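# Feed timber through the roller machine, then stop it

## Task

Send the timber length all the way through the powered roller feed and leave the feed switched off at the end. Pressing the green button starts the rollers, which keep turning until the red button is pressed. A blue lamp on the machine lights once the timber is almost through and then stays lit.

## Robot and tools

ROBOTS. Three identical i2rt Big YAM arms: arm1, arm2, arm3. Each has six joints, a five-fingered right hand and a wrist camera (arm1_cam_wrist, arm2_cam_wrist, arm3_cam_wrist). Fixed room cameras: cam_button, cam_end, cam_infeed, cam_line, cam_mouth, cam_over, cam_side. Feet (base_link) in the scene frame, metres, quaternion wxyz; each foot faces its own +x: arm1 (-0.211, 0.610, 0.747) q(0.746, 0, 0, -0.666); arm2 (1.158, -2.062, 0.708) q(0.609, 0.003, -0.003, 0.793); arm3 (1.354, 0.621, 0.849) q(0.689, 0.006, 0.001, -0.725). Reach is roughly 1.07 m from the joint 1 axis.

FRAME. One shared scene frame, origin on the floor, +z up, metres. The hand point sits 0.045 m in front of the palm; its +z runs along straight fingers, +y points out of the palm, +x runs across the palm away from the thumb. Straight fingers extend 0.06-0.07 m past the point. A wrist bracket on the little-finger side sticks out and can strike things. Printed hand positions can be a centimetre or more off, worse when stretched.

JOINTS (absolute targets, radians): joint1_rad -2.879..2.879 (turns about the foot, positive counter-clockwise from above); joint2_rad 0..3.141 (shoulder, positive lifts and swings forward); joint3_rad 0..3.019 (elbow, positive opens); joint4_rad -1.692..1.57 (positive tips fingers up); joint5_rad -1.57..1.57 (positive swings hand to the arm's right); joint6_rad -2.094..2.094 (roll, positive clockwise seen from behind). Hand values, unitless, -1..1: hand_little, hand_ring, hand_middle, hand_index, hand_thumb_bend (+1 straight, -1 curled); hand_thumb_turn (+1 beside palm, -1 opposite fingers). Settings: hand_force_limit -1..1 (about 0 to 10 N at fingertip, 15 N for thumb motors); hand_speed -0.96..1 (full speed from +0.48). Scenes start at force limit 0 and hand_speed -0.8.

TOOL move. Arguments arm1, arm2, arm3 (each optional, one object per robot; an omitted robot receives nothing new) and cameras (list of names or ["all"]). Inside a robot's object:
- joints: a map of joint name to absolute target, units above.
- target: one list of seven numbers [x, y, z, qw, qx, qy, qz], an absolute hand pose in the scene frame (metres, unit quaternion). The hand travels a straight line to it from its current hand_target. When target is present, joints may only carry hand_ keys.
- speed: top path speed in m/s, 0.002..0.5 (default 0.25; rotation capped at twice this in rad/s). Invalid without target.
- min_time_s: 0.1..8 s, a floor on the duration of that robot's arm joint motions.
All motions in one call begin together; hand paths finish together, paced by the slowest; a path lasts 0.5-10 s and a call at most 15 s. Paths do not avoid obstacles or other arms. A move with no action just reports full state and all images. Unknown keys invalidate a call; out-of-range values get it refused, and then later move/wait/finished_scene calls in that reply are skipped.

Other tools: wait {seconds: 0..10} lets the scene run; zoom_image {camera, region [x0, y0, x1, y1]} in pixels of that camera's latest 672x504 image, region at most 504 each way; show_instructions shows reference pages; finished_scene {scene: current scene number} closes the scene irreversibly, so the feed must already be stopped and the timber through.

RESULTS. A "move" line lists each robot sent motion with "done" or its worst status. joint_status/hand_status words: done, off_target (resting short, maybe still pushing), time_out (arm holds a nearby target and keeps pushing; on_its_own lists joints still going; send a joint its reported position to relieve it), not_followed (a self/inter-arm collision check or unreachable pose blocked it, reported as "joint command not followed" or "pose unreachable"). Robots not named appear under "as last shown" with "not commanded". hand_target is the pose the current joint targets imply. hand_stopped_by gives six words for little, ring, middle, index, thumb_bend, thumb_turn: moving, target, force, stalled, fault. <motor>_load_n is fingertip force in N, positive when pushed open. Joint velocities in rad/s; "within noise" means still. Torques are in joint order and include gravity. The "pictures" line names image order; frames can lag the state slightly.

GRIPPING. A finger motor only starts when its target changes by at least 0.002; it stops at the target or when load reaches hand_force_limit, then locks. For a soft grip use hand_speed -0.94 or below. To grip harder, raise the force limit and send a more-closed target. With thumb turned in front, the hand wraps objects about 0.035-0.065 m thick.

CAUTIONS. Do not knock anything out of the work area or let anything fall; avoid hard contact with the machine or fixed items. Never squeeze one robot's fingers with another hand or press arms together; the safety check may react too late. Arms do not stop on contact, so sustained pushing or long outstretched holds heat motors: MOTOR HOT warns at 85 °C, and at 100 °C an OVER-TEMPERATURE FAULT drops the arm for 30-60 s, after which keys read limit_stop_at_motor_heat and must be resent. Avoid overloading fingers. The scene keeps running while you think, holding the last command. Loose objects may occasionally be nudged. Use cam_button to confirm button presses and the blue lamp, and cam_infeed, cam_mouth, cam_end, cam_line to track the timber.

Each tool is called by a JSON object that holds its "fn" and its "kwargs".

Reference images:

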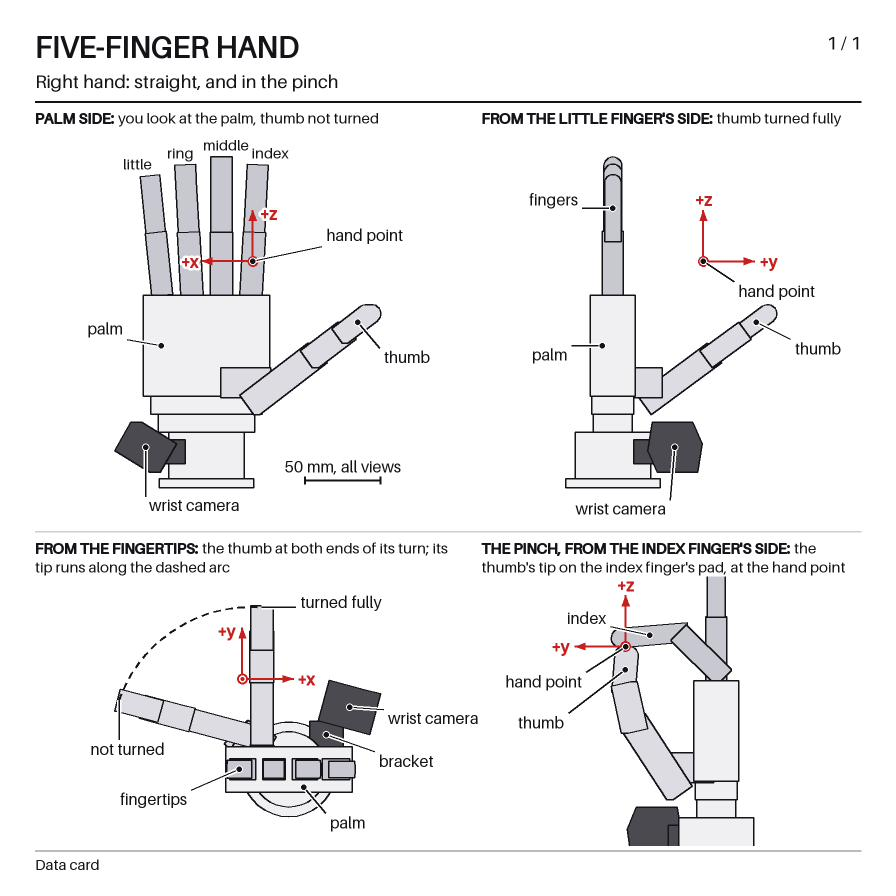

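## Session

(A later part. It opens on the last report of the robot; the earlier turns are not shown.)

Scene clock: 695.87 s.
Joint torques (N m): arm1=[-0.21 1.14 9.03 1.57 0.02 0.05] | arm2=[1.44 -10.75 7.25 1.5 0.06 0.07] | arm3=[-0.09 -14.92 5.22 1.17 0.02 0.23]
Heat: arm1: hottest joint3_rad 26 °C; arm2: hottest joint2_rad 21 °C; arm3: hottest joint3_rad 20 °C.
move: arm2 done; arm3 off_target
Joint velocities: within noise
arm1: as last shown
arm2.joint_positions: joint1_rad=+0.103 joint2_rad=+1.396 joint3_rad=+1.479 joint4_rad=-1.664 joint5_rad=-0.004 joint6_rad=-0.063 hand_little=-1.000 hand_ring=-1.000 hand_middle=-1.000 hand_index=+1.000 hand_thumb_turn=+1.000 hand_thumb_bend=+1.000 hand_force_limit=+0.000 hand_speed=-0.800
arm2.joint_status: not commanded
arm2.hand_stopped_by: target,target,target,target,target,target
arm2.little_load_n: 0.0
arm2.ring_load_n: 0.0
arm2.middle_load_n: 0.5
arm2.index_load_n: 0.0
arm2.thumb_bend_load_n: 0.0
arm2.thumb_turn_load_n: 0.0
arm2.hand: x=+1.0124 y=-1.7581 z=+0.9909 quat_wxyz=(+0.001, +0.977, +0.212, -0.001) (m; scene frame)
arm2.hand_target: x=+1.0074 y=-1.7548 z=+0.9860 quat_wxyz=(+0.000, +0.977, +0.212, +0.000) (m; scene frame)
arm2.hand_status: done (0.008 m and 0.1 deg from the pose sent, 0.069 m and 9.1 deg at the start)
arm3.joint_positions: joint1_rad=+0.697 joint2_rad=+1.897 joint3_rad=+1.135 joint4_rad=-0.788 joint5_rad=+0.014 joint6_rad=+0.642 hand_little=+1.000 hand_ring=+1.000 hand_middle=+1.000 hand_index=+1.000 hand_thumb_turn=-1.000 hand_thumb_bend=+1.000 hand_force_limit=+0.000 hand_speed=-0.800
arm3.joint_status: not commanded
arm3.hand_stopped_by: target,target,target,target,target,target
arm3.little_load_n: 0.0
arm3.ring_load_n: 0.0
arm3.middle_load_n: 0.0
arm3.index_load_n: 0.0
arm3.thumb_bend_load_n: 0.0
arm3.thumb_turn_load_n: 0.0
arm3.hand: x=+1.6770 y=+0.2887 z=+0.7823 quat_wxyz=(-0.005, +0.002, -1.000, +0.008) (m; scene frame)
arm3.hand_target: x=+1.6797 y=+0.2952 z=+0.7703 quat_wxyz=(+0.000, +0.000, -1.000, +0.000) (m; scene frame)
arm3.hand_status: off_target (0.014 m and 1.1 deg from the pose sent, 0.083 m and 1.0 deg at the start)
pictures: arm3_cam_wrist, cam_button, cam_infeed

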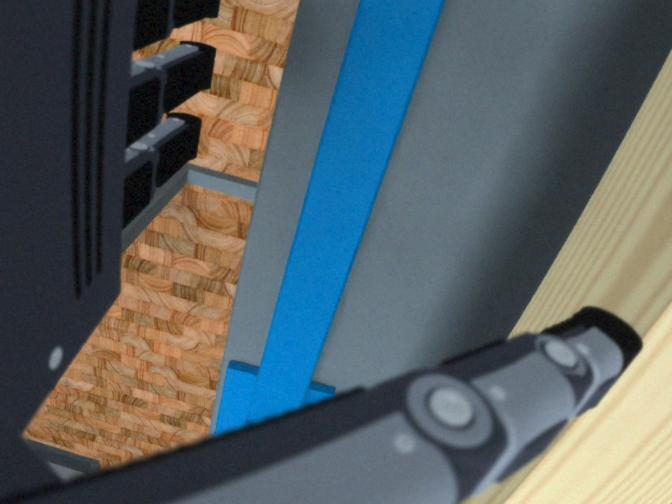

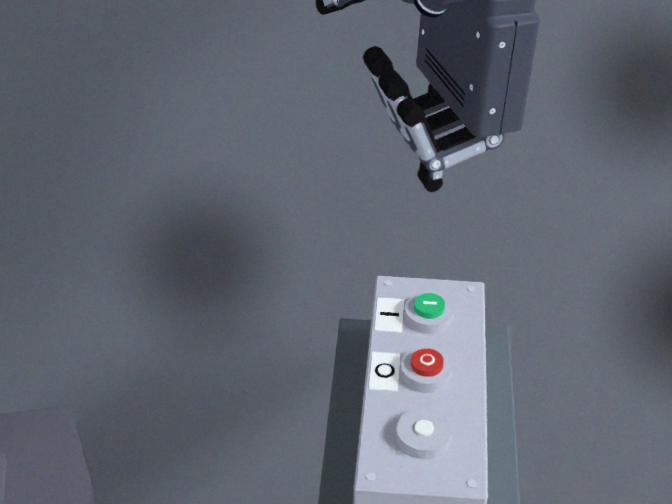

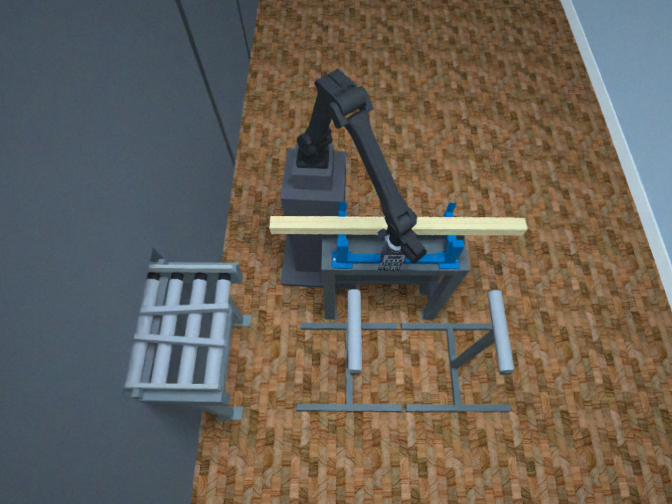

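{"fn": "move", "kwargs": {"arm3": {"target": [1.683, 0.352, 0.768, 0, 0, 1, 0], "speed": 0.06}, "cameras": ["arm3_cam_wrist", "cam_infeed"]}}

{"fn": "zoom_image", "kwargs": {"camera": "cam_infeed", "region": [340, 180, 460, 300]}}

Scene clock: 718.53 s.
Joint torques (N m): arm1=[-0.21 1.14 9.03 1.58 0.02 0.06] | arm2=[1.44 -10.75 7.19 1.51 0.06 0.07] | arm3=[0.56 -15.5 3.77 1.02 -0.11 0.32]
Heat: arm1: hottest joint3_rad 26 °C; arm2: hottest joint2_rad 21 °C; arm3: hottest joint3_rad 20 °C.
move: arm3 off_target
Joint velocities: within noise
arm1, arm2: as last shown
arm1.little_load_n: -0.5
arm1.ring_load_n: -0.5
arm1.thumb_bend_load_n: 0.5
arm2.middle_load_n: 0.0
arm2.index_load_n: -0.5
arm3.joint_positions: joint1_rad=+0.773 joint2_rad=+1.846 joint3_rad=+1.018 joint4_rad=-0.726 joint5_rad=+0.018 joint6_rad=+0.720 hand_little=+1.000 hand_ring=+1.000 hand_middle=+1.000 hand_index=+1.000 hand_thumb_turn=-1.000 hand_thumb_bend=+1.000 hand_force_limit=+0.000 hand_speed=-0.800
arm3.joint_status: not commanded
arm3.hand_stopped_by: target,target,target,target,target,target
arm3.little_load_n: 0.0
arm3.ring_load_n: 0.0
arm3.middle_load_n: 0.0
arm3.index_load_n: 0.0
arm3.thumb_bend_load_n: 0.0
arm3.thumb_turn_load_n: -1.5
arm3.hand: x=+1.6812 y=+0.3391 z=+0.7737 quat_wxyz=(-0.003, +0.001, -1.000, +0.007) (m; scene frame)
arm3.hand_target: x=+1.6827 y=+0.3519 z=+0.7681 quat_wxyz=(+0.000, +0.000, -1.000, +0.000) (m; scene frame)
arm3.hand_status: off_target (0.014 m and 0.9 deg from the pose sent, 0.065 m and 1.1 deg at the start)
pictures: arm3_cam_wrist, cam_infeed

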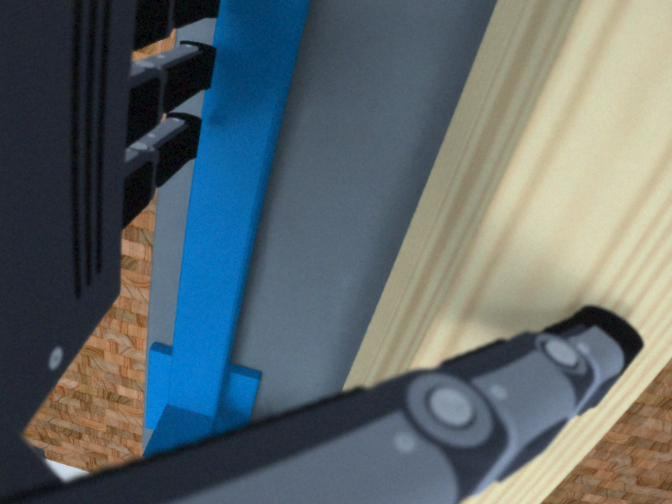

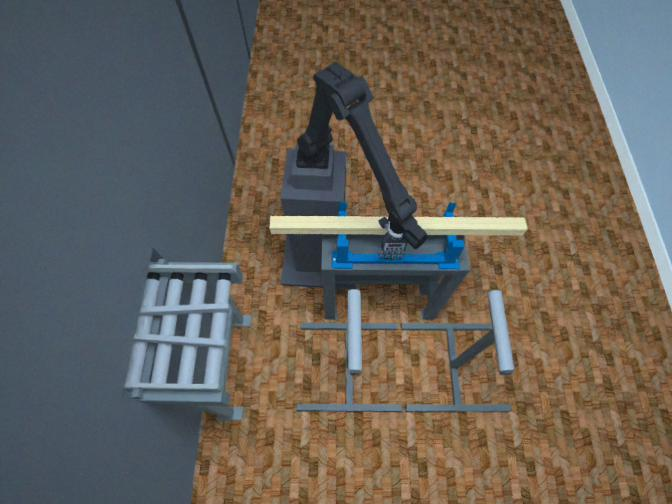

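Scaled by 4.200 from the camera's 672x504 image, which has a finer 960x720 frame.

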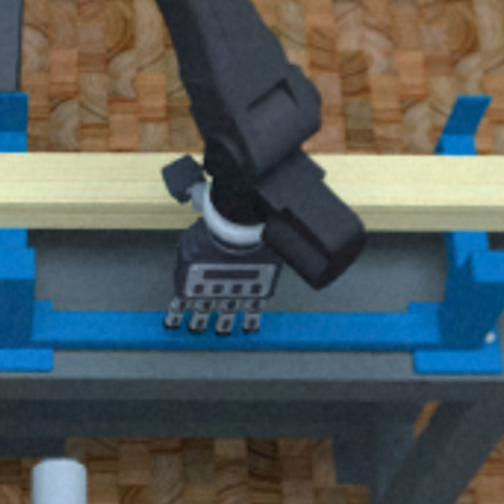

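{"fn": "zoom_image", "kwargs": {"camera": "arm3_cam_wrist", "region": [330, 150, 672, 504]}}

Scaled by 1.424 from the camera's 672x504 image, which has a finer 960x720 frame.

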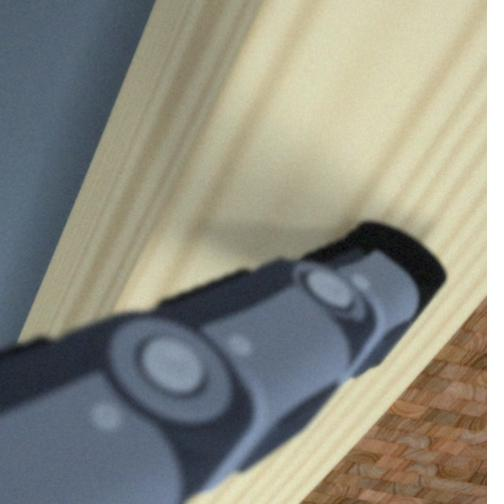

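{"fn": "move", "kwargs": {"arm3": {"target": [1.683, 0.396, 0.770, 0, 0, 1, 0], "speed": 0.05}, "cameras": ["arm3_cam_wrist", "cam_infeed"]}}

{"fn": "zoom_image", "kwargs": {"camera": "cam_infeed", "region": [340, 180, 460, 300]}}

Scene clock: 799.23 s.
Joint torques (N m): arm1=[-0.15 1.08 9.05 1.57 0.02 0.06] | arm2=[1.44 -10.75 7.19 1.51 0.06 0.07] | arm3=[-0.21 -15.44 4.23 1.1 -0.04 0.24]
Heat: arm1: hottest joint3_rad 27 °C; arm2: hottest joint2_rad 21 °C; arm3: hottest joint3_rad 19 °C.
move: arm3 done
Joint velocities: within noise
arm1, arm2: as last shown
arm1.little_load_n: 0.0
arm1.ring_load_n: 0.0
arm2.index_load_n: 0.0
arm3.joint_positions: joint1_rad=+0.854 joint2_rad=+1.799 joint3_rad=+0.911 joint4_rad=-0.695 joint5_rad=+0.015 joint6_rad=+0.797 hand_little=+1.000 hand_ring=+1.000 hand_middle=+1.000 hand_index=+1.000 hand_thumb_turn=-1.000 hand_thumb_bend=+1.000 hand_force_limit=+0.000 hand_speed=-0.800
arm3.joint_status: not commanded
arm3.hand_stopped_by: target,target,target,target,target,target
arm3.little_load_n: 0.0
arm3.ring_load_n: 0.0
arm3.middle_load_n: 0.0
arm3.index_load_n: 0.0
arm3.thumb_bend_load_n: -0.5
arm3.thumb_turn_load_n: 0.0
arm3.hand: x=+1.6783 y=+0.3934 z=+0.7679 quat_wxyz=(+0.005, +0.002, -1.000, -0.003) (m; scene frame)
arm3.hand_target: x=+1.6829 y=+0.3959 z=+0.7700 quat_wxyz=(+0.000, +0.000, -1.000, +0.000) (m; scene frame)
arm3.hand_status: done (0.006 m and 0.8 deg from the pose sent, 0.057 m and 0.9 deg at the start)
pictures: arm3_cam_wrist, cam_infeed

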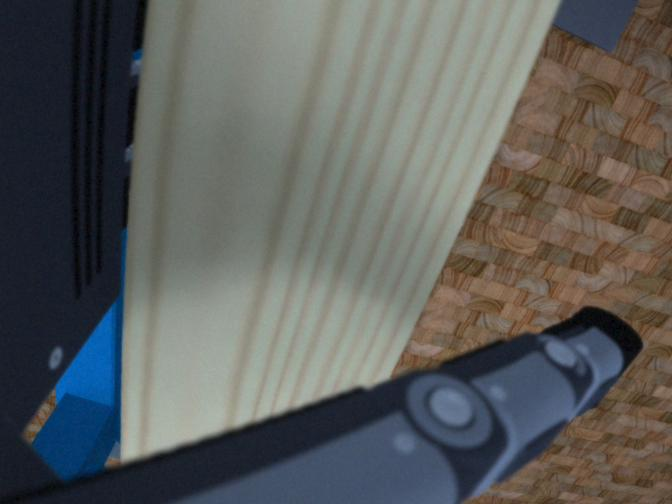

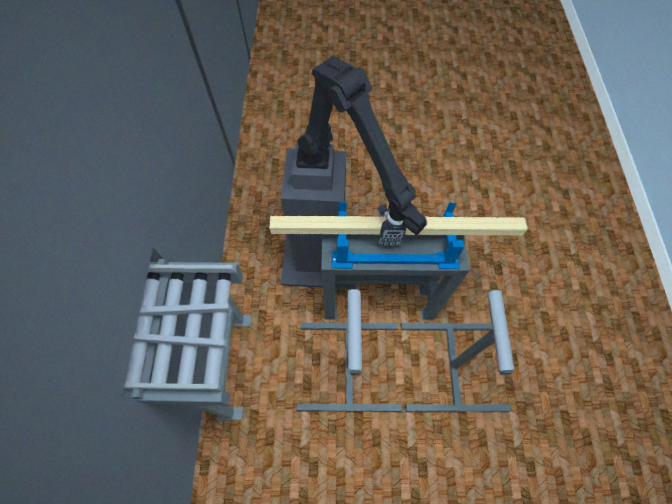

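Scaled by 4.200 from the camera's 672x504 image, which has a finer 960x720 frame.

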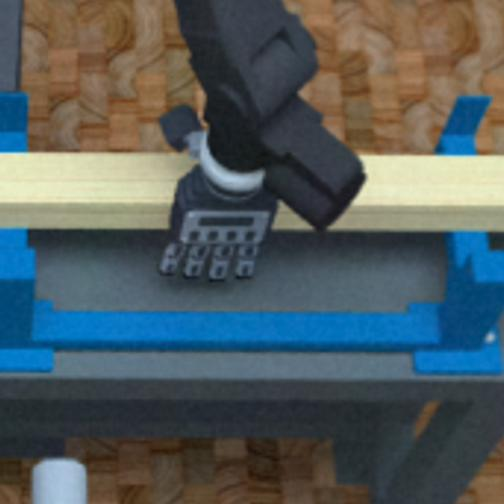

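{"fn": "move", "kwargs": {"arm3": {"target": [1.683, 0.28, 0.785, 0, 0, 1, 0], "speed": 0.08}, "cameras": []}}

{"fn": "move", "kwargs": {"arm3": {"target": [1.683, 0.28, 0.785, 0, 0, 0.9816, 0.1908], "speed": 0.15}, "cameras": ["arm3_cam_wrist", "cam_infeed"]}}

Scene clock: 883.77 s.
Joint torques (N m): arm1=[-0.21 1.08 9.05 1.57 0.02 0.05] | arm2=[1.44 -10.75 7.19 1.51 0.06 0.06] | arm3=[-1.73 -14.68 7.72 0.42 -0.03 -0.11]
Heat: arm1: hottest joint3_rad 27 °C; arm2: hottest joint2_rad 21 °C; arm3: hottest joint3_rad 19 °C.
move: arm3 off_target
Joint velocities: within noise
arm1, arm2: as last shown
arm1.ring_load_n: 0.5
arm1.thumb_bend_load_n: 0.0
arm1.thumb_turn_load_n: -0.5
arm2.middle_load_n: 0.5
arm3.joint_positions: joint1_rad=+0.705 joint2_rad=+1.892 joint3_rad=+1.153 joint4_rad=-0.822 joint5_rad=+0.015 joint6_rad=+0.660 hand_little=+1.000 hand_ring=+1.000 hand_middle=+1.000 hand_index=+1.000 hand_thumb_turn=-1.000 hand_thumb_bend=+1.000 hand_force_limit=+0.000 hand_speed=-0.800
arm3.joint_status: not commanded
arm3.hand_stopped_by: target,target,target,target,target,target
arm3.little_load_n: 0.0
arm3.ring_load_n: 0.0
arm3.middle_load_n: 0.0
arm3.index_load_n: 0.0
arm3.thumb_bend_load_n: 0.0
arm3.thumb_turn_load_n: 0.0
arm3.hand: x=+1.6808 y=+0.2896 z=+0.7896 quat_wxyz=(-0.001, -0.003, -1.000, +0.003) (m; scene frame)
arm3.hand_target: x=+1.6829 y=+0.2802 z=+0.7851 quat_wxyz=(+0.000, +0.000, -1.000, +0.000) (m; scene frame)
arm3.hand_status: off_target (0.011 m and 0.6 deg from the pose sent, 0.115 m and 0.8 deg at the start)
pictures: none
No camera images: "cameras" was empty.

Scene clock: 885.87 s.
Joint torques (N m): arm1=[-0.21 1.2 9.03 1.58 0.02 0.06] | arm2=[1.44 -10.7 7.19 1.5 0.06 0.06] | arm3=[-1.79 -17.2 7.25 -0.27 -0.23 -0.11]
Heat: arm1: hottest joint3_rad 27 °C; arm2: hottest joint2_rad 21 °C; arm3: hottest joint3_rad 19 °C.
move: arm3 off_target
Joint velocities: within noise
arm1.joint_positions: joint1_rad=-0.334 joint2_rad=+0.627 joint3_rad=+1.448 joint4_rad=-1.575 joint5_rad=+0.163 joint6_rad=-0.948 hand_little=+1.000 hand_ring=+1.000 hand_middle=+1.000 hand_index=+1.000 hand_thumb_turn=+1.000 hand_thumb_bend=+1.000 hand_force_limit=+0.000 hand_speed=-0.800
arm1.joint_status: not commanded
arm1.hand_stopped_by: target,target,target,target,target,target
arm1.little_load_n: 0.0
arm1.ring_load_n: 0.0
arm1.middle_load_n: 0.0
arm1.index_load_n: 0.0
arm1.thumb_bend_load_n: 0.0
arm1.thumb_turn_load_n: 0.0
arm1.hand: x=-0.3091 y=+0.4634 z=+1.2114 quat_wxyz=(+0.280, +0.295, -0.867, +0.289) (m; scene frame)
arm1.hand_target: x=-0.3091 y=+0.4638 z=+1.2207 quat_wxyz=(+0.286, +0.292, -0.862, +0.298) (m; scene frame)
arm1.hand_status: not commanded
arm2: as last shown
arm2.middle_load_n: 0.0
arm3.joint_positions: joint1_rad=+0.631 joint2_rad=+2.117 joint3_rad=+1.423 joint4_rad=-1.190 joint5_rad=-0.188 joint6_rad=+0.555 hand_little=+1.000 hand_ring=+1.000 hand_middle=+1.000 hand_index=+1.000 hand_thumb_turn=-1.000 hand_thumb_bend=+1.000 hand_force_limit=+0.000 hand_speed=-0.800
arm3.joint_status: not commanded
arm3.hand_stopped_by: target,target,target,target,target,target
arm3.little_load_n: 0.0
arm3.ring_load_n: 0.0
arm3.middle_load_n: 0.0
arm3.index_load_n: 0.0
arm3.thumb_bend_load_n: 0.0
arm3.thumb_turn_load_n: 0.0
arm3.hand: x=+1.6830 y=+0.2880 z=+0.7919 quat_wxyz=(+0.001, -0.002, -0.983, -0.185) (m; scene frame)
arm3.hand_target: x=+1.6828 y=+0.2802 z=+0.7851 quat_wxyz=(+0.000, +0.000, -0.982, -0.191) (m; scene frame)
arm3.hand_status: off_target (0.011 m and 0.7 deg from the pose sent, 0.011 m and 22.4 deg at the start)
pictures: arm3_cam_wrist, cam_infeed

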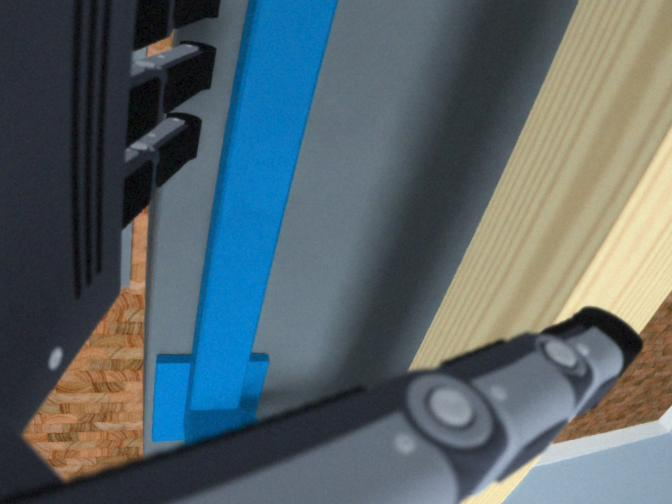

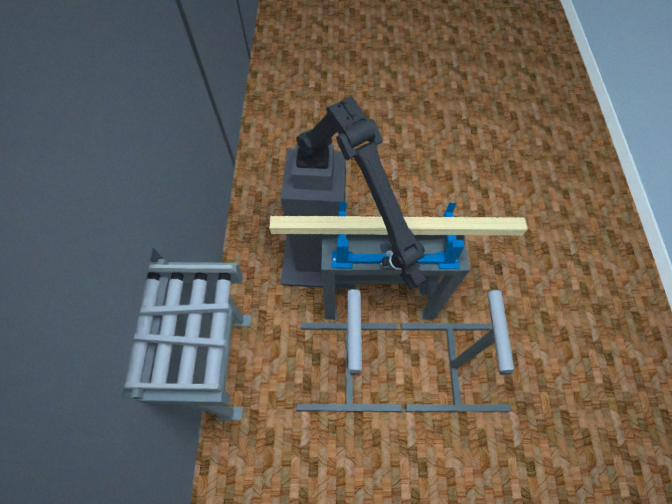

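{"fn": "move", "kwargs": {"arm3": {"target": [1.683, 0.345, 0.766, 0, 0, 0.9816, 0.1908], "speed": 0.08}, "cameras": ["arm3_cam_wrist"]}}

{"fn": "move", "kwargs": {"arm3": {"target": [1.683, 0.388, 0.768, 0, 0, 0.9816, 0.1908], "speed": 0.05}, "cameras": ["arm3_cam_wrist", "cam_infeed"]}}

Scene clock: 897.27 s.
Joint torques (N m): arm1=[-0.21 1.14 9.05 1.57 0.02 0.06] | arm2=[1.44 -10.75 7.19 1.51 0.06 0.07] | arm3=[0.56 -16.85 3.22 0.58 -0.43 0.24]
Heat: arm1: hottest joint3_rad 27 °C; arm2: hottest joint2_rad 21 °C; arm3: hottest joint3_rad 20 °C.
move: arm3 off_target
Joint velocities: within noise
arm1, arm2: as last shown
arm1.little_load_n: 0.5
arm3.joint_positions: joint1_rad=+0.670 joint2_rad=+2.060 joint3_rad=+1.276 joint4_rad=-1.065 joint5_rad=-0.204 joint6_rad=+0.591 hand_little=+1.000 hand_ring=+1.000 hand_middle=+1.000 hand_index=+1.000 hand_thumb_turn=-1.000 hand_thumb_bend=+1.000 hand_force_limit=+0.000 hand_speed=-0.800
arm3.joint_status: not commanded
arm3.hand_stopped_by: target,target,target,target,target,target
arm3.little_load_n: 0.0
arm3.ring_load_n: 0.0
arm3.middle_load_n: 0.0
arm3.index_load_n: 0.0
arm3.thumb_bend_load_n: 0.0
arm3.thumb_turn_load_n: 0.0
arm3.hand: x=+1.6823 y=+0.3278 z=+0.7783 quat_wxyz=(-0.009, +0.000, -0.984, -0.176) (m; scene frame)
arm3.hand_target: x=+1.6824 y=+0.3449 z=+0.7665 quat_wxyz=(+0.000, +0.000, -0.982, -0.191) (m; scene frame)
arm3.hand_status: off_target (0.021 m and 2.0 deg from the pose sent, 0.063 m and 0.7 deg at the start)
pictures: arm3_cam_wrist

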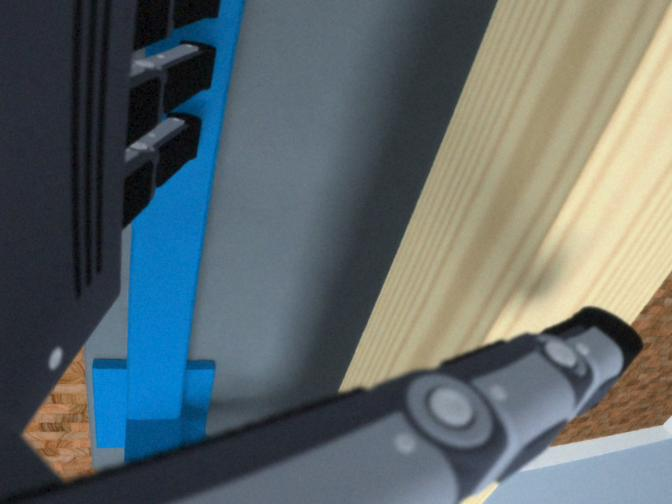

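Scene clock: 898.77 s.
Joint torques (N m): arm1=[-0.21 1.14 9.05 1.57 0.02 0.06] | arm2=[1.38 -10.75 7.19 1.51 0.07 0.06] | arm3=[-0.15 -18.2 3.78 0.44 -0.27 0.28]
Heat: arm1: hottest joint3_rad 27 °C; arm2: hottest joint2_rad 21 °C; arm3: hottest joint3_rad 20 °C.
move: arm3 done
Joint velocities: within noise
arm1, arm2: as last shown
arm1.little_load_n: 0.0
arm3.joint_positions: joint1_rad=+0.734 joint2_rad=+2.027 joint3_rad=+1.143 joint4_rad=-0.999 joint5_rad=-0.227 joint6_rad=+0.644 hand_little=+1.000 hand_ring=+1.000 hand_middle=+1.000 hand_index=+1.000 hand_thumb_turn=-1.000 hand_thumb_bend=+1.000 hand_force_limit=+0.000 hand_speed=-0.800
arm3.joint_status: not commanded
arm3.hand_stopped_by: target,target,target,target,target,target
arm3.little_load_n: 0.0
arm3.ring_load_n: 0.0
arm3.middle_load_n: 0.0
arm3.index_load_n: 0.0
arm3.thumb_bend_load_n: -0.5
arm3.thumb_turn_load_n: 0.0
arm3.hand: x=+1.6779 y=+0.3862 z=+0.7655 quat_wxyz=(+0.003, +0.002, -0.981, -0.195) (m; scene frame)
arm3.hand_target: x=+1.6829 y=+0.3882 z=+0.7680 quat_wxyz=(+0.000, +0.000, -0.982, -0.191) (m; scene frame)
arm3.hand_status: done (0.006 m and 0.7 deg from the pose sent, 0.061 m and 2.0 deg at the start)
pictures: arm3_cam_wrist, cam_infeed

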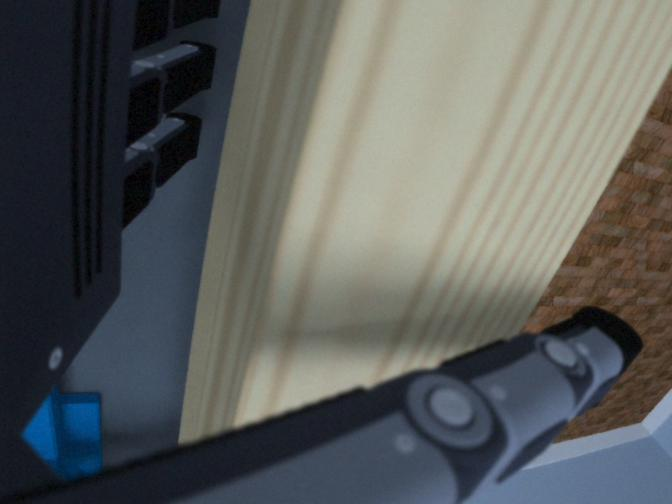

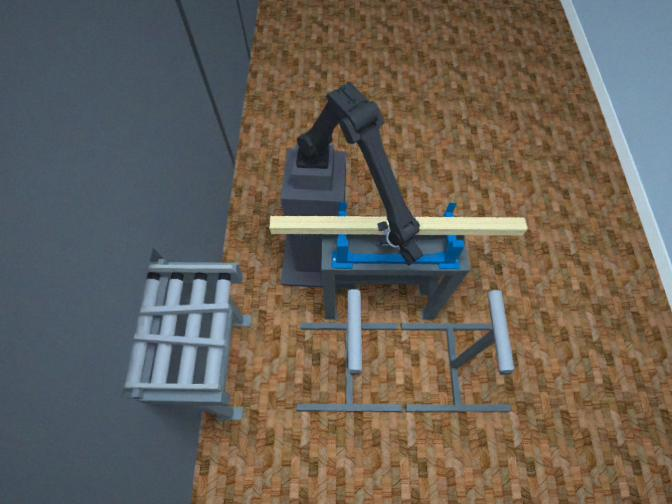

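{"fn": "move", "kwargs": {"arm3": {"joints": {"hand_little": -0.6, "hand_ring": -0.6, "hand_middle": -0.6, "hand_index": -0.6, "hand_force_limit": -0.6, "hand_speed": -0.9}}, "cameras": ["arm3_cam_wrist"]}}

Scene clock: 912.83 s.
Joint torques (N m): arm1=[-0.26 1.14 9.05 1.57 0.02 0.05] | arm2=[1.44 -10.7 7.19 1.5 0.06 0.06] | arm3=[-0.26 -18.14 3.97 0.21 -0.26 0.24]
Heat: arm1: hottest joint3_rad 27 °C; arm2: hottest joint2_rad 21 °C; arm3: hottest joint3_rad 19 °C.
move: arm3 off_target
Joint velocities: within noise
arm1, arm2: as last shown
arm3.joint_positions: joint1_rad=+0.735 joint2_rad=+2.027 joint3_rad=+1.140 joint4_rad=-0.993 joint5_rad=-0.227 joint6_rad=+0.646 hand_little=-0.117 hand_ring=-0.080 hand_middle=-0.061 hand_index=-0.080 hand_thumb_turn=-1.000 hand_thumb_bend=+1.000 hand_force_limit=-0.600 hand_speed=-0.900
arm3.joint_status: hand_little off_target (ended at -0.117, target -0.600); hand_ring off_target (ended at -0.080, target -0.600); hand_middle off_target (ended at -0.061, target -0.600); hand_index off_target (ended at -0.080, target -0.600); the others done
arm3.hand_stopped_by: force,force,force,force,target,target
arm3.little_load_n: 2.5
arm3.ring_load_n: 0.5
arm3.middle_load_n: 0.5
arm3.index_load_n: 0.5
arm3.thumb_bend_load_n: 0.0
arm3.thumb_turn_load_n: 0.0
arm3.hand: x=+1.6780 y=+0.3863 z=+0.7646 quat_wxyz=(+0.002, +0.002, -0.981, -0.194) (m; scene frame)
arm3.hand_target: x=+1.6829 y=+0.3880 z=+0.7680 quat_wxyz=(+0.000, +0.000, -0.982, -0.191) (m; scene frame)
arm3.hand_status: not commanded
pictures: arm3_cam_wrist

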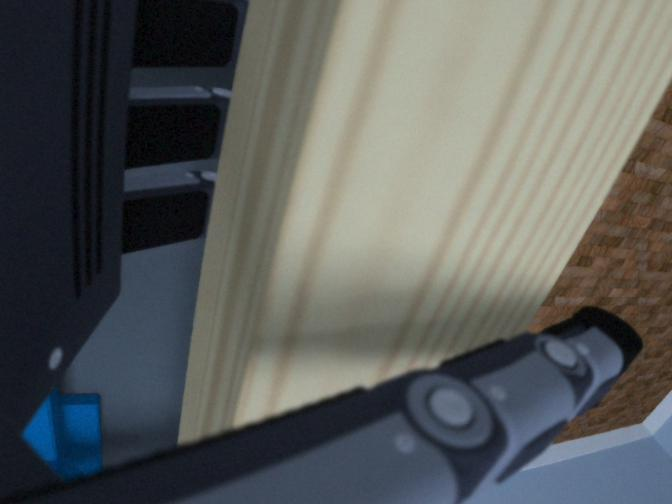

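{"fn": "move", "kwargs": {"arm3": {"joints": {"hand_thumb_bend": -0.3, "hand_force_limit": -0.5, "hand_speed": -0.88}}, "cameras": ["arm3_cam_wrist"]}}

Scene clock: 925.20 s.
Joint torques (N m): arm1=[-0.21 1.14 9.05 1.57 0.02 0.06] | arm2=[1.44 -10.75 7.19 1.51 0.06 0.06] | arm3=[-0.26 -18.2 3.97 0.21 -0.26 0.24]
Heat: arm1: hottest joint3_rad 27 °C; arm2: hottest joint2_rad 21 °C; arm3: hottest joint3_rad 19 °C.
move: arm3 off_target
Joint velocities: within noise
arm1: as last shown
arm1.little_load_n: -0.5
arm2.joint_positions: joint1_rad=+0.103 joint2_rad=+1.396 joint3_rad=+1.479 joint4_rad=-1.664 joint5_rad=-0.004 joint6_rad=-0.063 hand_little=-1.000 hand_ring=-1.000 hand_middle=-1.000 hand_index=+1.000 hand_thumb_turn=+1.000 hand_thumb_bend=+1.000 hand_force_limit=+0.000 hand_speed=-0.800
arm2.joint_status: not commanded
arm2.hand_stopped_by: target,target,target,target,target,target
arm2.little_load_n: 0.0
arm2.ring_load_n: 0.0
arm2.middle_load_n: 0.5
arm2.index_load_n: 0.0
arm2.thumb_bend_load_n: 0.0
arm2.thumb_turn_load_n: 0.0
arm2.hand: x=+1.0124 y=-1.7581 z=+0.9909 quat_wxyz=(+0.001, +0.977, +0.212, -0.001) (m; scene frame)
arm2.hand_target: x=+1.0074 y=-1.7548 z=+0.9860 quat_wxyz=(+0.000, +0.977, +0.212, +0.000) (m; scene frame)
arm2.hand_status: not commanded
arm3.joint_positions: joint1_rad=+0.735 joint2_rad=+2.027 joint3_rad=+1.140 joint4_rad=-0.993 joint5_rad=-0.227 joint6_rad=+0.646 hand_little=-0.117 hand_ring=-0.080 hand_middle=-0.061 hand_index=-0.080 hand_thumb_turn=-1.000 hand_thumb_bend=+0.894 hand_force_limit=-0.500 hand_speed=-0.880
arm3.joint_status: hand_thumb_bend off_target (ended at +0.894, target -0.300); the others done
arm3.hand_stopped_by: force,force,force,force,force,target
arm3.little_load_n: 3.5
arm3.ring_load_n: 1.0
arm3.middle_load_n: 0.0
arm3.index_load_n: 0.5
arm3.thumb_bend_load_n: 4.0
arm3.thumb_turn_load_n: 0.0
arm3.hand: x=+1.6780 y=+0.3863 z=+0.7646 quat_wxyz=(+0.002, +0.002, -0.981, -0.194) (m; scene frame)
arm3.hand_target: x=+1.6829 y=+0.3880 z=+0.7680 quat_wxyz=(+0.000, +0.000, -0.982, -0.191) (m; scene frame)
arm3.hand_status: not commanded
pictures: arm3_cam_wrist

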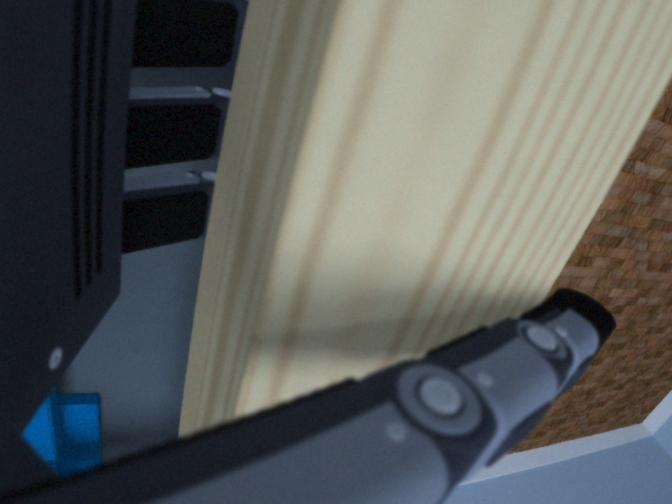

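{"fn": "move", "kwargs": {"arm3": {"joints": {"hand_little": -0.65, "hand_ring": -0.65, "hand_middle": -0.65, "hand_index": -0.65, "hand_thumb_bend": -0.35, "hand_force_limit": 0.1, "hand_speed": -0.9}}, "cameras": ["arm3_cam_wrist"]}}

Scene clock: 938.73 s.
Joint torques (N m): arm1=[-0.21 1.14 9.03 1.57 0.02 0.05] | arm2=[1.44 -10.75 7.19 1.5 0.06 0.06] | arm3=[-0.26 -18.14 4.04 0.1 -0.26 0.23]
Heat: arm1: hottest joint3_rad 27 °C; arm2: hottest joint2_rad 21 °C; arm3: hottest joint3_rad 19 °C.
move: arm3 off_target
Joint velocities: within noise
arm1, arm2: as last shown
arm1.little_load_n: 0.0
arm2.middle_load_n: 0.0
arm3.joint_positions: joint1_rad=+0.735 joint2_rad=+2.027 joint3_rad=+1.139 joint4_rad=-0.991 joint5_rad=-0.227 joint6_rad=+0.646 hand_little=-0.124 hand_ring=-0.096 hand_middle=-0.085 hand_index=-0.105 hand_thumb_turn=-1.000 hand_thumb_bend=+0.890 hand_force_limit=+0.100 hand_speed=-0.900
arm3.joint_status: hand_little off_target (ended at -0.124, target -0.650); hand_ring off_target (ended at -0.096, target -0.650); hand_middle off_target (ended at -0.085, target -0.650); hand_index off_target (ended at -0.105, target -0.650); hand_thumb_bend off_target (ended at +0.890, target -0.350); the others done
arm3.hand_stopped_by: force,force,force,force,force,target
arm3.little_load_n: 1.0
arm3.ring_load_n: 3.5
arm3.middle_load_n: 7.5
arm3.index_load_n: 7.0
arm3.thumb_bend_load_n: 12.5
arm3.thumb_turn_load_n: 0.0
arm3.hand: x=+1.6782 y=+0.3865 z=+0.7642 quat_wxyz=(+0.002, +0.002, -0.981, -0.194) (m; scene frame)
arm3.hand_target: x=+1.6830 y=+0.3881 z=+0.7680 quat_wxyz=(+0.000, +0.000, -0.982, -0.191) (m; scene frame)
arm3.hand_status: not commanded
pictures: arm3_cam_wrist

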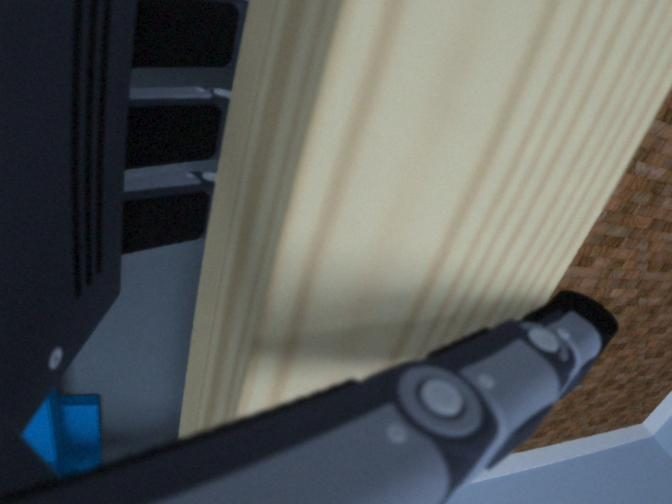

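Lift slightly to test the grip.

{"fn": "move", "kwargs": {"arm3": {"target": [1.683, 0.388, 0.80, 0, 0, 0.9816, 0.1908], "speed": 0.05}, "cameras": ["arm3_cam_wrist", "cam_infeed"]}}

{"fn": "zoom_image", "kwargs": {"camera": "cam_infeed", "region": [250, 170, 560, 300]}}

Scene clock: 946.43 s.
Joint torques (N m): arm1=[-0.21 1.08 9.05 1.58 0.02 0.06] | arm2=[1.44 -10.75 7.19 1.51 0.06 0.07] | arm3=[-0.26 -21.83 4.77 -1.61 -0.74 0.13]
Heat: arm1: hottest joint3_rad 27 °C; arm2: hottest joint2_rad 21 °C; arm3: hottest joint3_rad 19 °C.
move: arm3 off_target
Joint velocities: within noise
arm1, arm2: as last shown
arm3.joint_positions: joint1_rad=+0.736 joint2_rad=+2.009 joint3_rad=+1.135 joint4_rad=-1.020 joint5_rad=-0.214 joint6_rad=+0.656 hand_little=-0.124 hand_ring=-0.096 hand_middle=-0.085 hand_index=-0.104 hand_thumb_turn=-1.000 hand_thumb_bend=+0.890 hand_force_limit=+0.100 hand_speed=-0.900
arm3.joint_status: not commanded
arm3.hand_stopped_by: force,force,force,force,force,target
arm3.little_load_n: 1.0
arm3.ring_load_n: 4.5
arm3.middle_load_n: 9.0
arm3.index_load_n: 9.5
arm3.thumb_bend_load_n: 9.5
arm3.thumb_turn_load_n: 1.5
arm3.hand: x=+1.6738 y=+0.3890 z=+0.7721 quat_wxyz=(+0.012, -0.002, -0.981, -0.195) (m; scene frame)
arm3.hand_target: x=+1.6827 y=+0.3883 z=+0.7988 quat_wxyz=(+0.000, +0.000, -0.982, -0.191) (m; scene frame)
arm3.hand_status: off_target (0.029 m and 1.6 deg from the pose sent, 0.036 m and 0.5 deg at the start)
pictures: arm3_cam_wrist, cam_infeed

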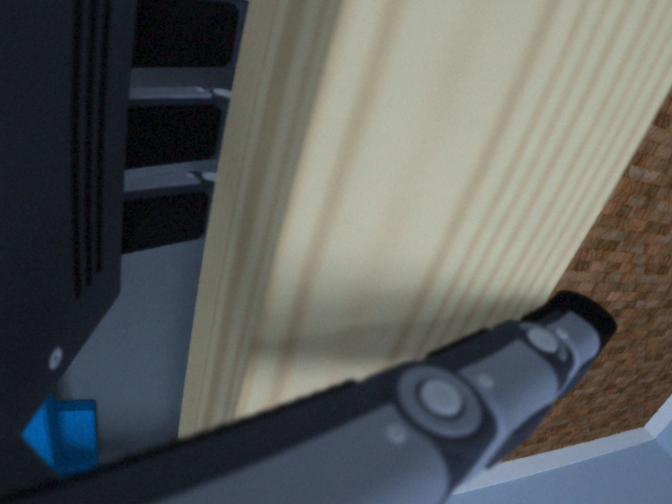

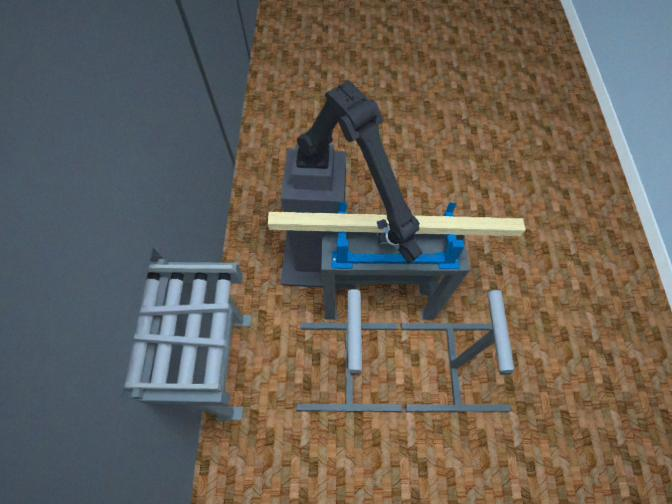

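Scaled by 1.626 from the camera's 672x504 image, which has a finer 960x720 frame.

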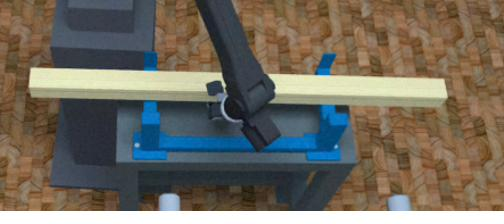

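{"fn": "move", "kwargs": {"arm3": {"target": [1.683, 0.39, 0.95, 0, 0, 0.9816, 0.1908], "speed": 0.08}, "cameras": ["arm3_cam_wrist", "cam_infeed", "cam_line"]}}

Scene clock: 982.20 s.
Joint torques (N m): arm1=[-0.21 1.08 9.05 1.57 0.02 0.05] | arm2=[1.44 -10.75 7.2 1.5 0.06 0.06] | arm3=[-0.15 -19.96 10.07 -1.77 -0.95 0.07]
Heat: arm1: hottest joint3_rad 27 °C; arm2: hottest joint2_rad 21 °C; arm3: hottest joint2_rad 20 °C.
move: arm3 off_target
Joint velocities: within noise
arm1, arm2: as last shown
arm1.index_load_n: 0.5
arm3.joint_positions: joint1_rad=+0.740 joint2_rad=+1.761 joint3_rad=+1.196 joint4_rad=-1.376 joint5_rad=-0.211 joint6_rad=+0.667 hand_little=-0.124 hand_ring=-0.096 hand_middle=-0.085 hand_index=-0.104 hand_thumb_turn=-1.000 hand_thumb_bend=+0.890 hand_force_limit=+0.100 hand_speed=-0.900
arm3.joint_status: not commanded
arm3.hand_stopped_by: force,force,force,force,force,target
arm3.little_load_n: 0.0
arm3.ring_load_n: 3.0
arm3.middle_load_n: 9.0
arm3.index_load_n: 11.0
arm3.thumb_bend_load_n: 9.0
arm3.thumb_turn_load_n: 3.0
arm3.hand: x=+1.6628 y=+0.4018 z=+0.9100 quat_wxyz=(+0.031, -0.008, -0.977, -0.213) (m; scene frame)
arm3.hand_target: x=+1.6812 y=+0.3918 z=+0.9490 quat_wxyz=(+0.000, +0.000, -0.982, -0.191) (m; scene frame)
arm3.hand_status: off_target (0.046 m and 4.4 deg from the pose sent, 0.178 m and 1.6 deg at the start)
pictures: arm3_cam_wrist, cam_infeed, cam_line

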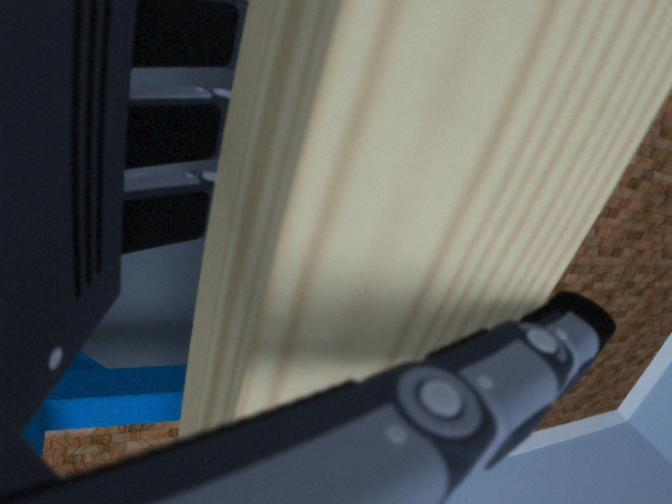

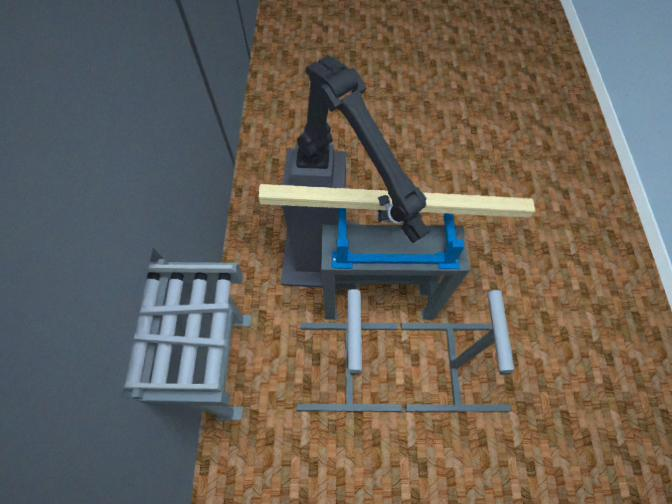

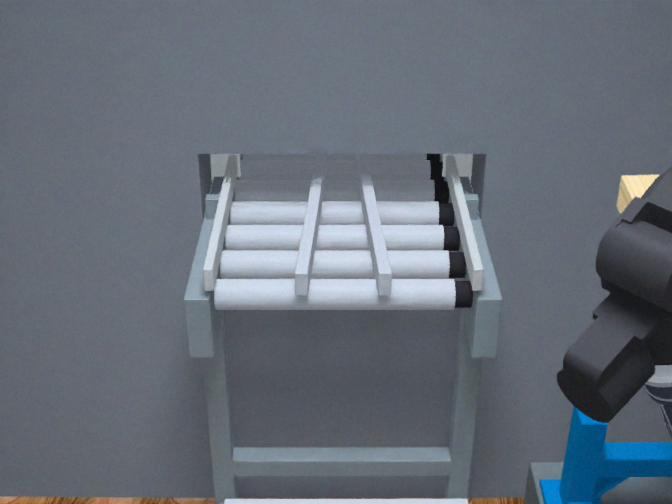

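{"fn": "move", "kwargs": {"arm3": {"target": [1.683, 0.385, 0.96, 0.0314, -0.0055, 0.9843, 0.1735], "speed": 0.06}, "cameras": ["cam_infeed"]}}

{"fn": "move", "kwargs": {"arm3": {"target": [1.42, 0.05, 0.97, 0.0314, -0.0055, 0.9843, 0.1735], "speed": 0.12}, "cameras": ["cam_infeed", "cam_line", "cam_mouth", "arm3_cam_wrist"]}}

Scene clock: 1009.77 s.
Joint torques (N m): arm1=[-0.15 1.08 9.03 1.57 0.02 0.06] | arm2=[1.44 -10.7 7.19 1.5 0.06 0.07] | arm3=[-1.26 -19.9 9.28 -0.57 -1.11 -0.17]
Heat: arm1: hottest joint3_rad 27 °C; arm2: hottest joint2_rad 21 °C; arm3: hottest joint3_rad 21 °C.
move: arm3 off_target
Joint velocities: within noise
arm1.joint_positions: joint1_rad=-0.334 joint2_rad=+0.627 joint3_rad=+1.448 joint4_rad=-1.575 joint5_rad=+0.163 joint6_rad=-0.948 hand_little=+1.000 hand_ring=+1.000 hand_middle=+1.000 hand_index=+1.000 hand_thumb_turn=+1.000 hand_thumb_bend=+1.000 hand_force_limit=+0.000 hand_speed=-0.800
arm1.joint_status: not commanded
arm1.hand_stopped_by: target,target,target,target,target,target
arm1.little_load_n: 0.0
arm1.ring_load_n: 0.0
arm1.middle_load_n: 0.0
arm1.index_load_n: 0.0
arm1.thumb_bend_load_n: 0.0
arm1.thumb_turn_load_n: 0.0
arm1.hand: x=-0.3091 y=+0.4634 z=+1.2114 quat_wxyz=(+0.280, +0.295, -0.867, +0.289) (m; scene frame)
arm1.hand_target: x=-0.3091 y=+0.4638 z=+1.2207 quat_wxyz=(+0.286, +0.292, -0.862, +0.298) (m; scene frame)
arm1.hand_status: not commanded
arm2: as last shown
arm3.joint_positions: joint1_rad=+0.740 joint2_rad=+1.723 joint3_rad=+1.196 joint4_rad=-1.367 joint5_rad=-0.227 joint6_rad=+0.667 hand_little=-0.124 hand_ring=-0.096 hand_middle=-0.085 hand_index=-0.104 hand_thumb_turn=-1.000 hand_thumb_bend=+0.890 hand_force_limit=+0.100 hand_speed=-0.900
arm3.joint_status: not commanded
arm3.hand_stopped_by: force,force,force,force,force,target
arm3.little_load_n: 0.0
arm3.ring_load_n: 3.5
arm3.middle_load_n: 9.5
arm3.index_load_n: 11.0
arm3.thumb_bend_load_n: 9.0
arm3.thumb_turn_load_n: 3.0
arm3.hand: x=+1.6682 y=+0.3995 z=+0.9238 quat_wxyz=(+0.009, -0.007, -0.980, -0.200) (m; scene frame)
arm3.hand_target: x=+1.6815 y=+0.3866 z=+0.9594 quat_wxyz=(-0.031, +0.006, -0.984, -0.173) (m; scene frame)
arm3.hand_status: off_target (0.042 m and 5.7 deg from the pose sent, 0.056 m and 8.6 deg at the start)
pictures: cam_infeed

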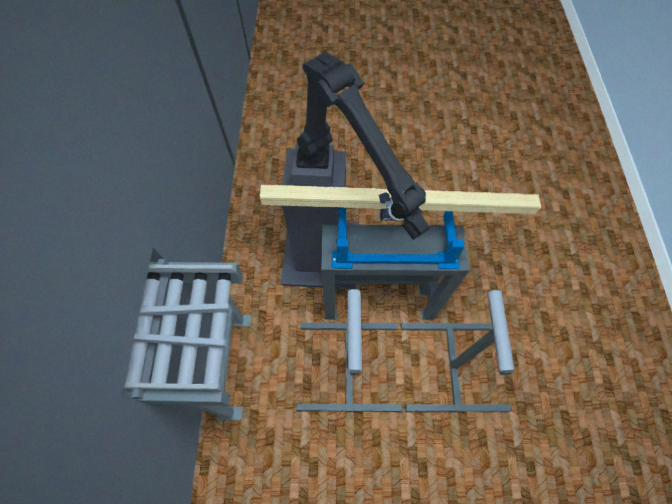

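Scene clock: 1014.20 s.
Joint torques (N m): arm1=[-0.21 1.14 9.02 1.55 0.02 0.05] | arm2=[1.44 -10.75 7.19 1.5 0.06 0.06] | arm3=[-1.2 -25.82 12.23 -1.74 -0.25 -0.14]
Heat: arm1: hottest joint3_rad 27 °C; arm2: hottest joint2_rad 21 °C; arm3: hottest joint3_rad 22 °C.
move: arm3 off_target
Joint velocities: within noise
arm1, arm2: as last shown
arm2.ring_load_n: 0.5
arm3.joint_positions: joint1_rad=+0.089 joint2_rad=+2.218 joint3_rad=+2.049 joint4_rad=-1.660 joint5_rad=-0.069 joint6_rad=+0.052 hand_little=-0.124 hand_ring=-0.096 hand_middle=-0.085 hand_index=-0.104 hand_thumb_turn=-1.000 hand_thumb_bend=+0.890 hand_force_limit=+0.100 hand_speed=-0.900
arm3.joint_status: not commanded
arm3.hand_stopped_by: force,force,force,force,force,target
arm3.little_load_n: 0.5
arm3.ring_load_n: 3.5
arm3.middle_load_n: 9.0
arm3.index_load_n: 10.5
arm3.thumb_bend_load_n: 9.0
arm3.thumb_turn_load_n: 2.0
arm3.hand: x=+1.4208 y=+0.0655 z=+0.9297 quat_wxyz=(-0.033, -0.011, -0.990, -0.135) (m; scene frame)
arm3.hand_target: x=+1.4199 y=+0.0530 z=+0.9691 quat_wxyz=(-0.039, -0.002, -0.994, -0.105) (m; scene frame)
arm3.hand_status: off_target (0.043 m and 4.9 deg from the pose sent, 0.431 m and 5.7 deg at the start; a joint's target at an end of its range on 48 of 133 steps)
pictures: arm3_cam_wrist, cam_infeed, cam_line, cam_mouth

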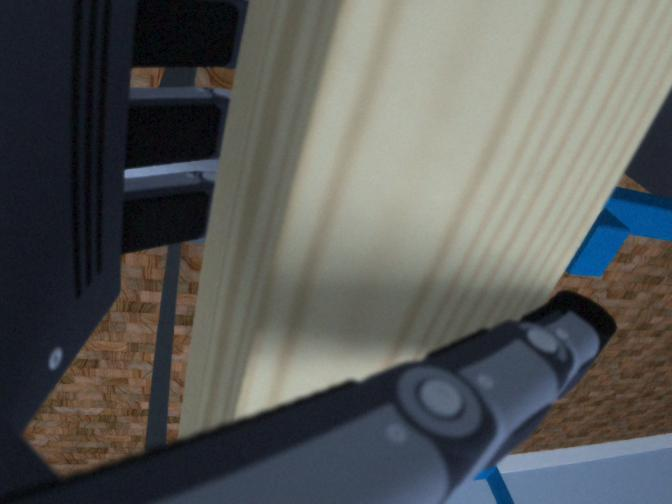

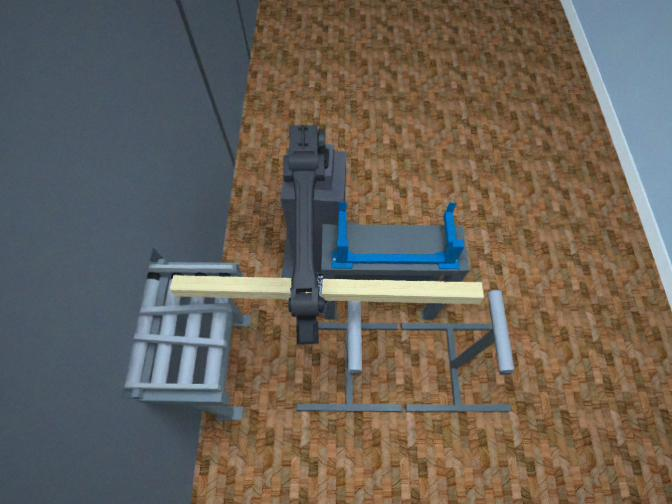

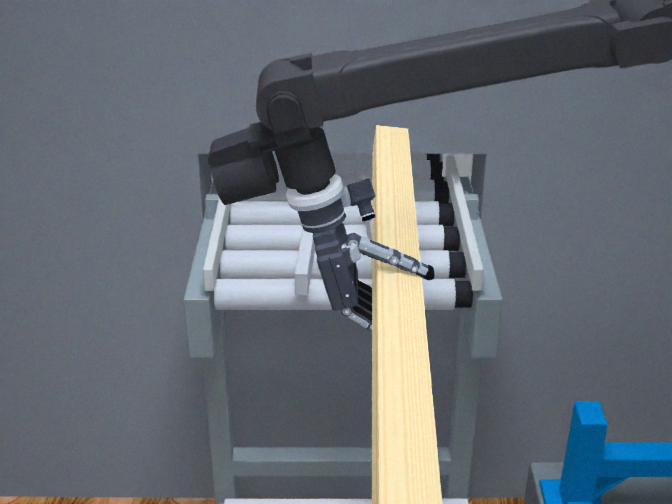

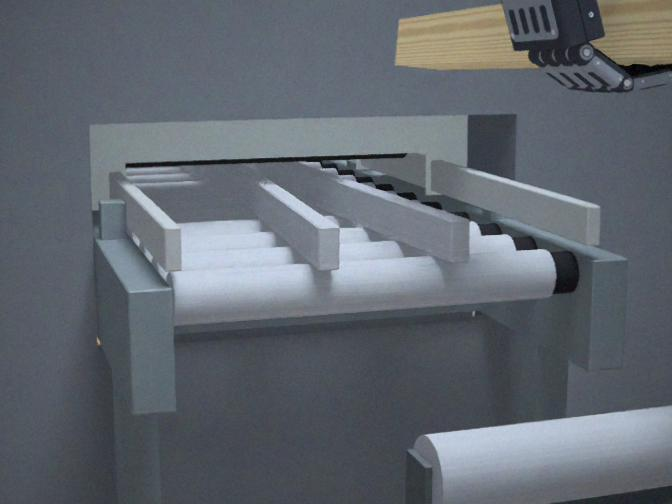

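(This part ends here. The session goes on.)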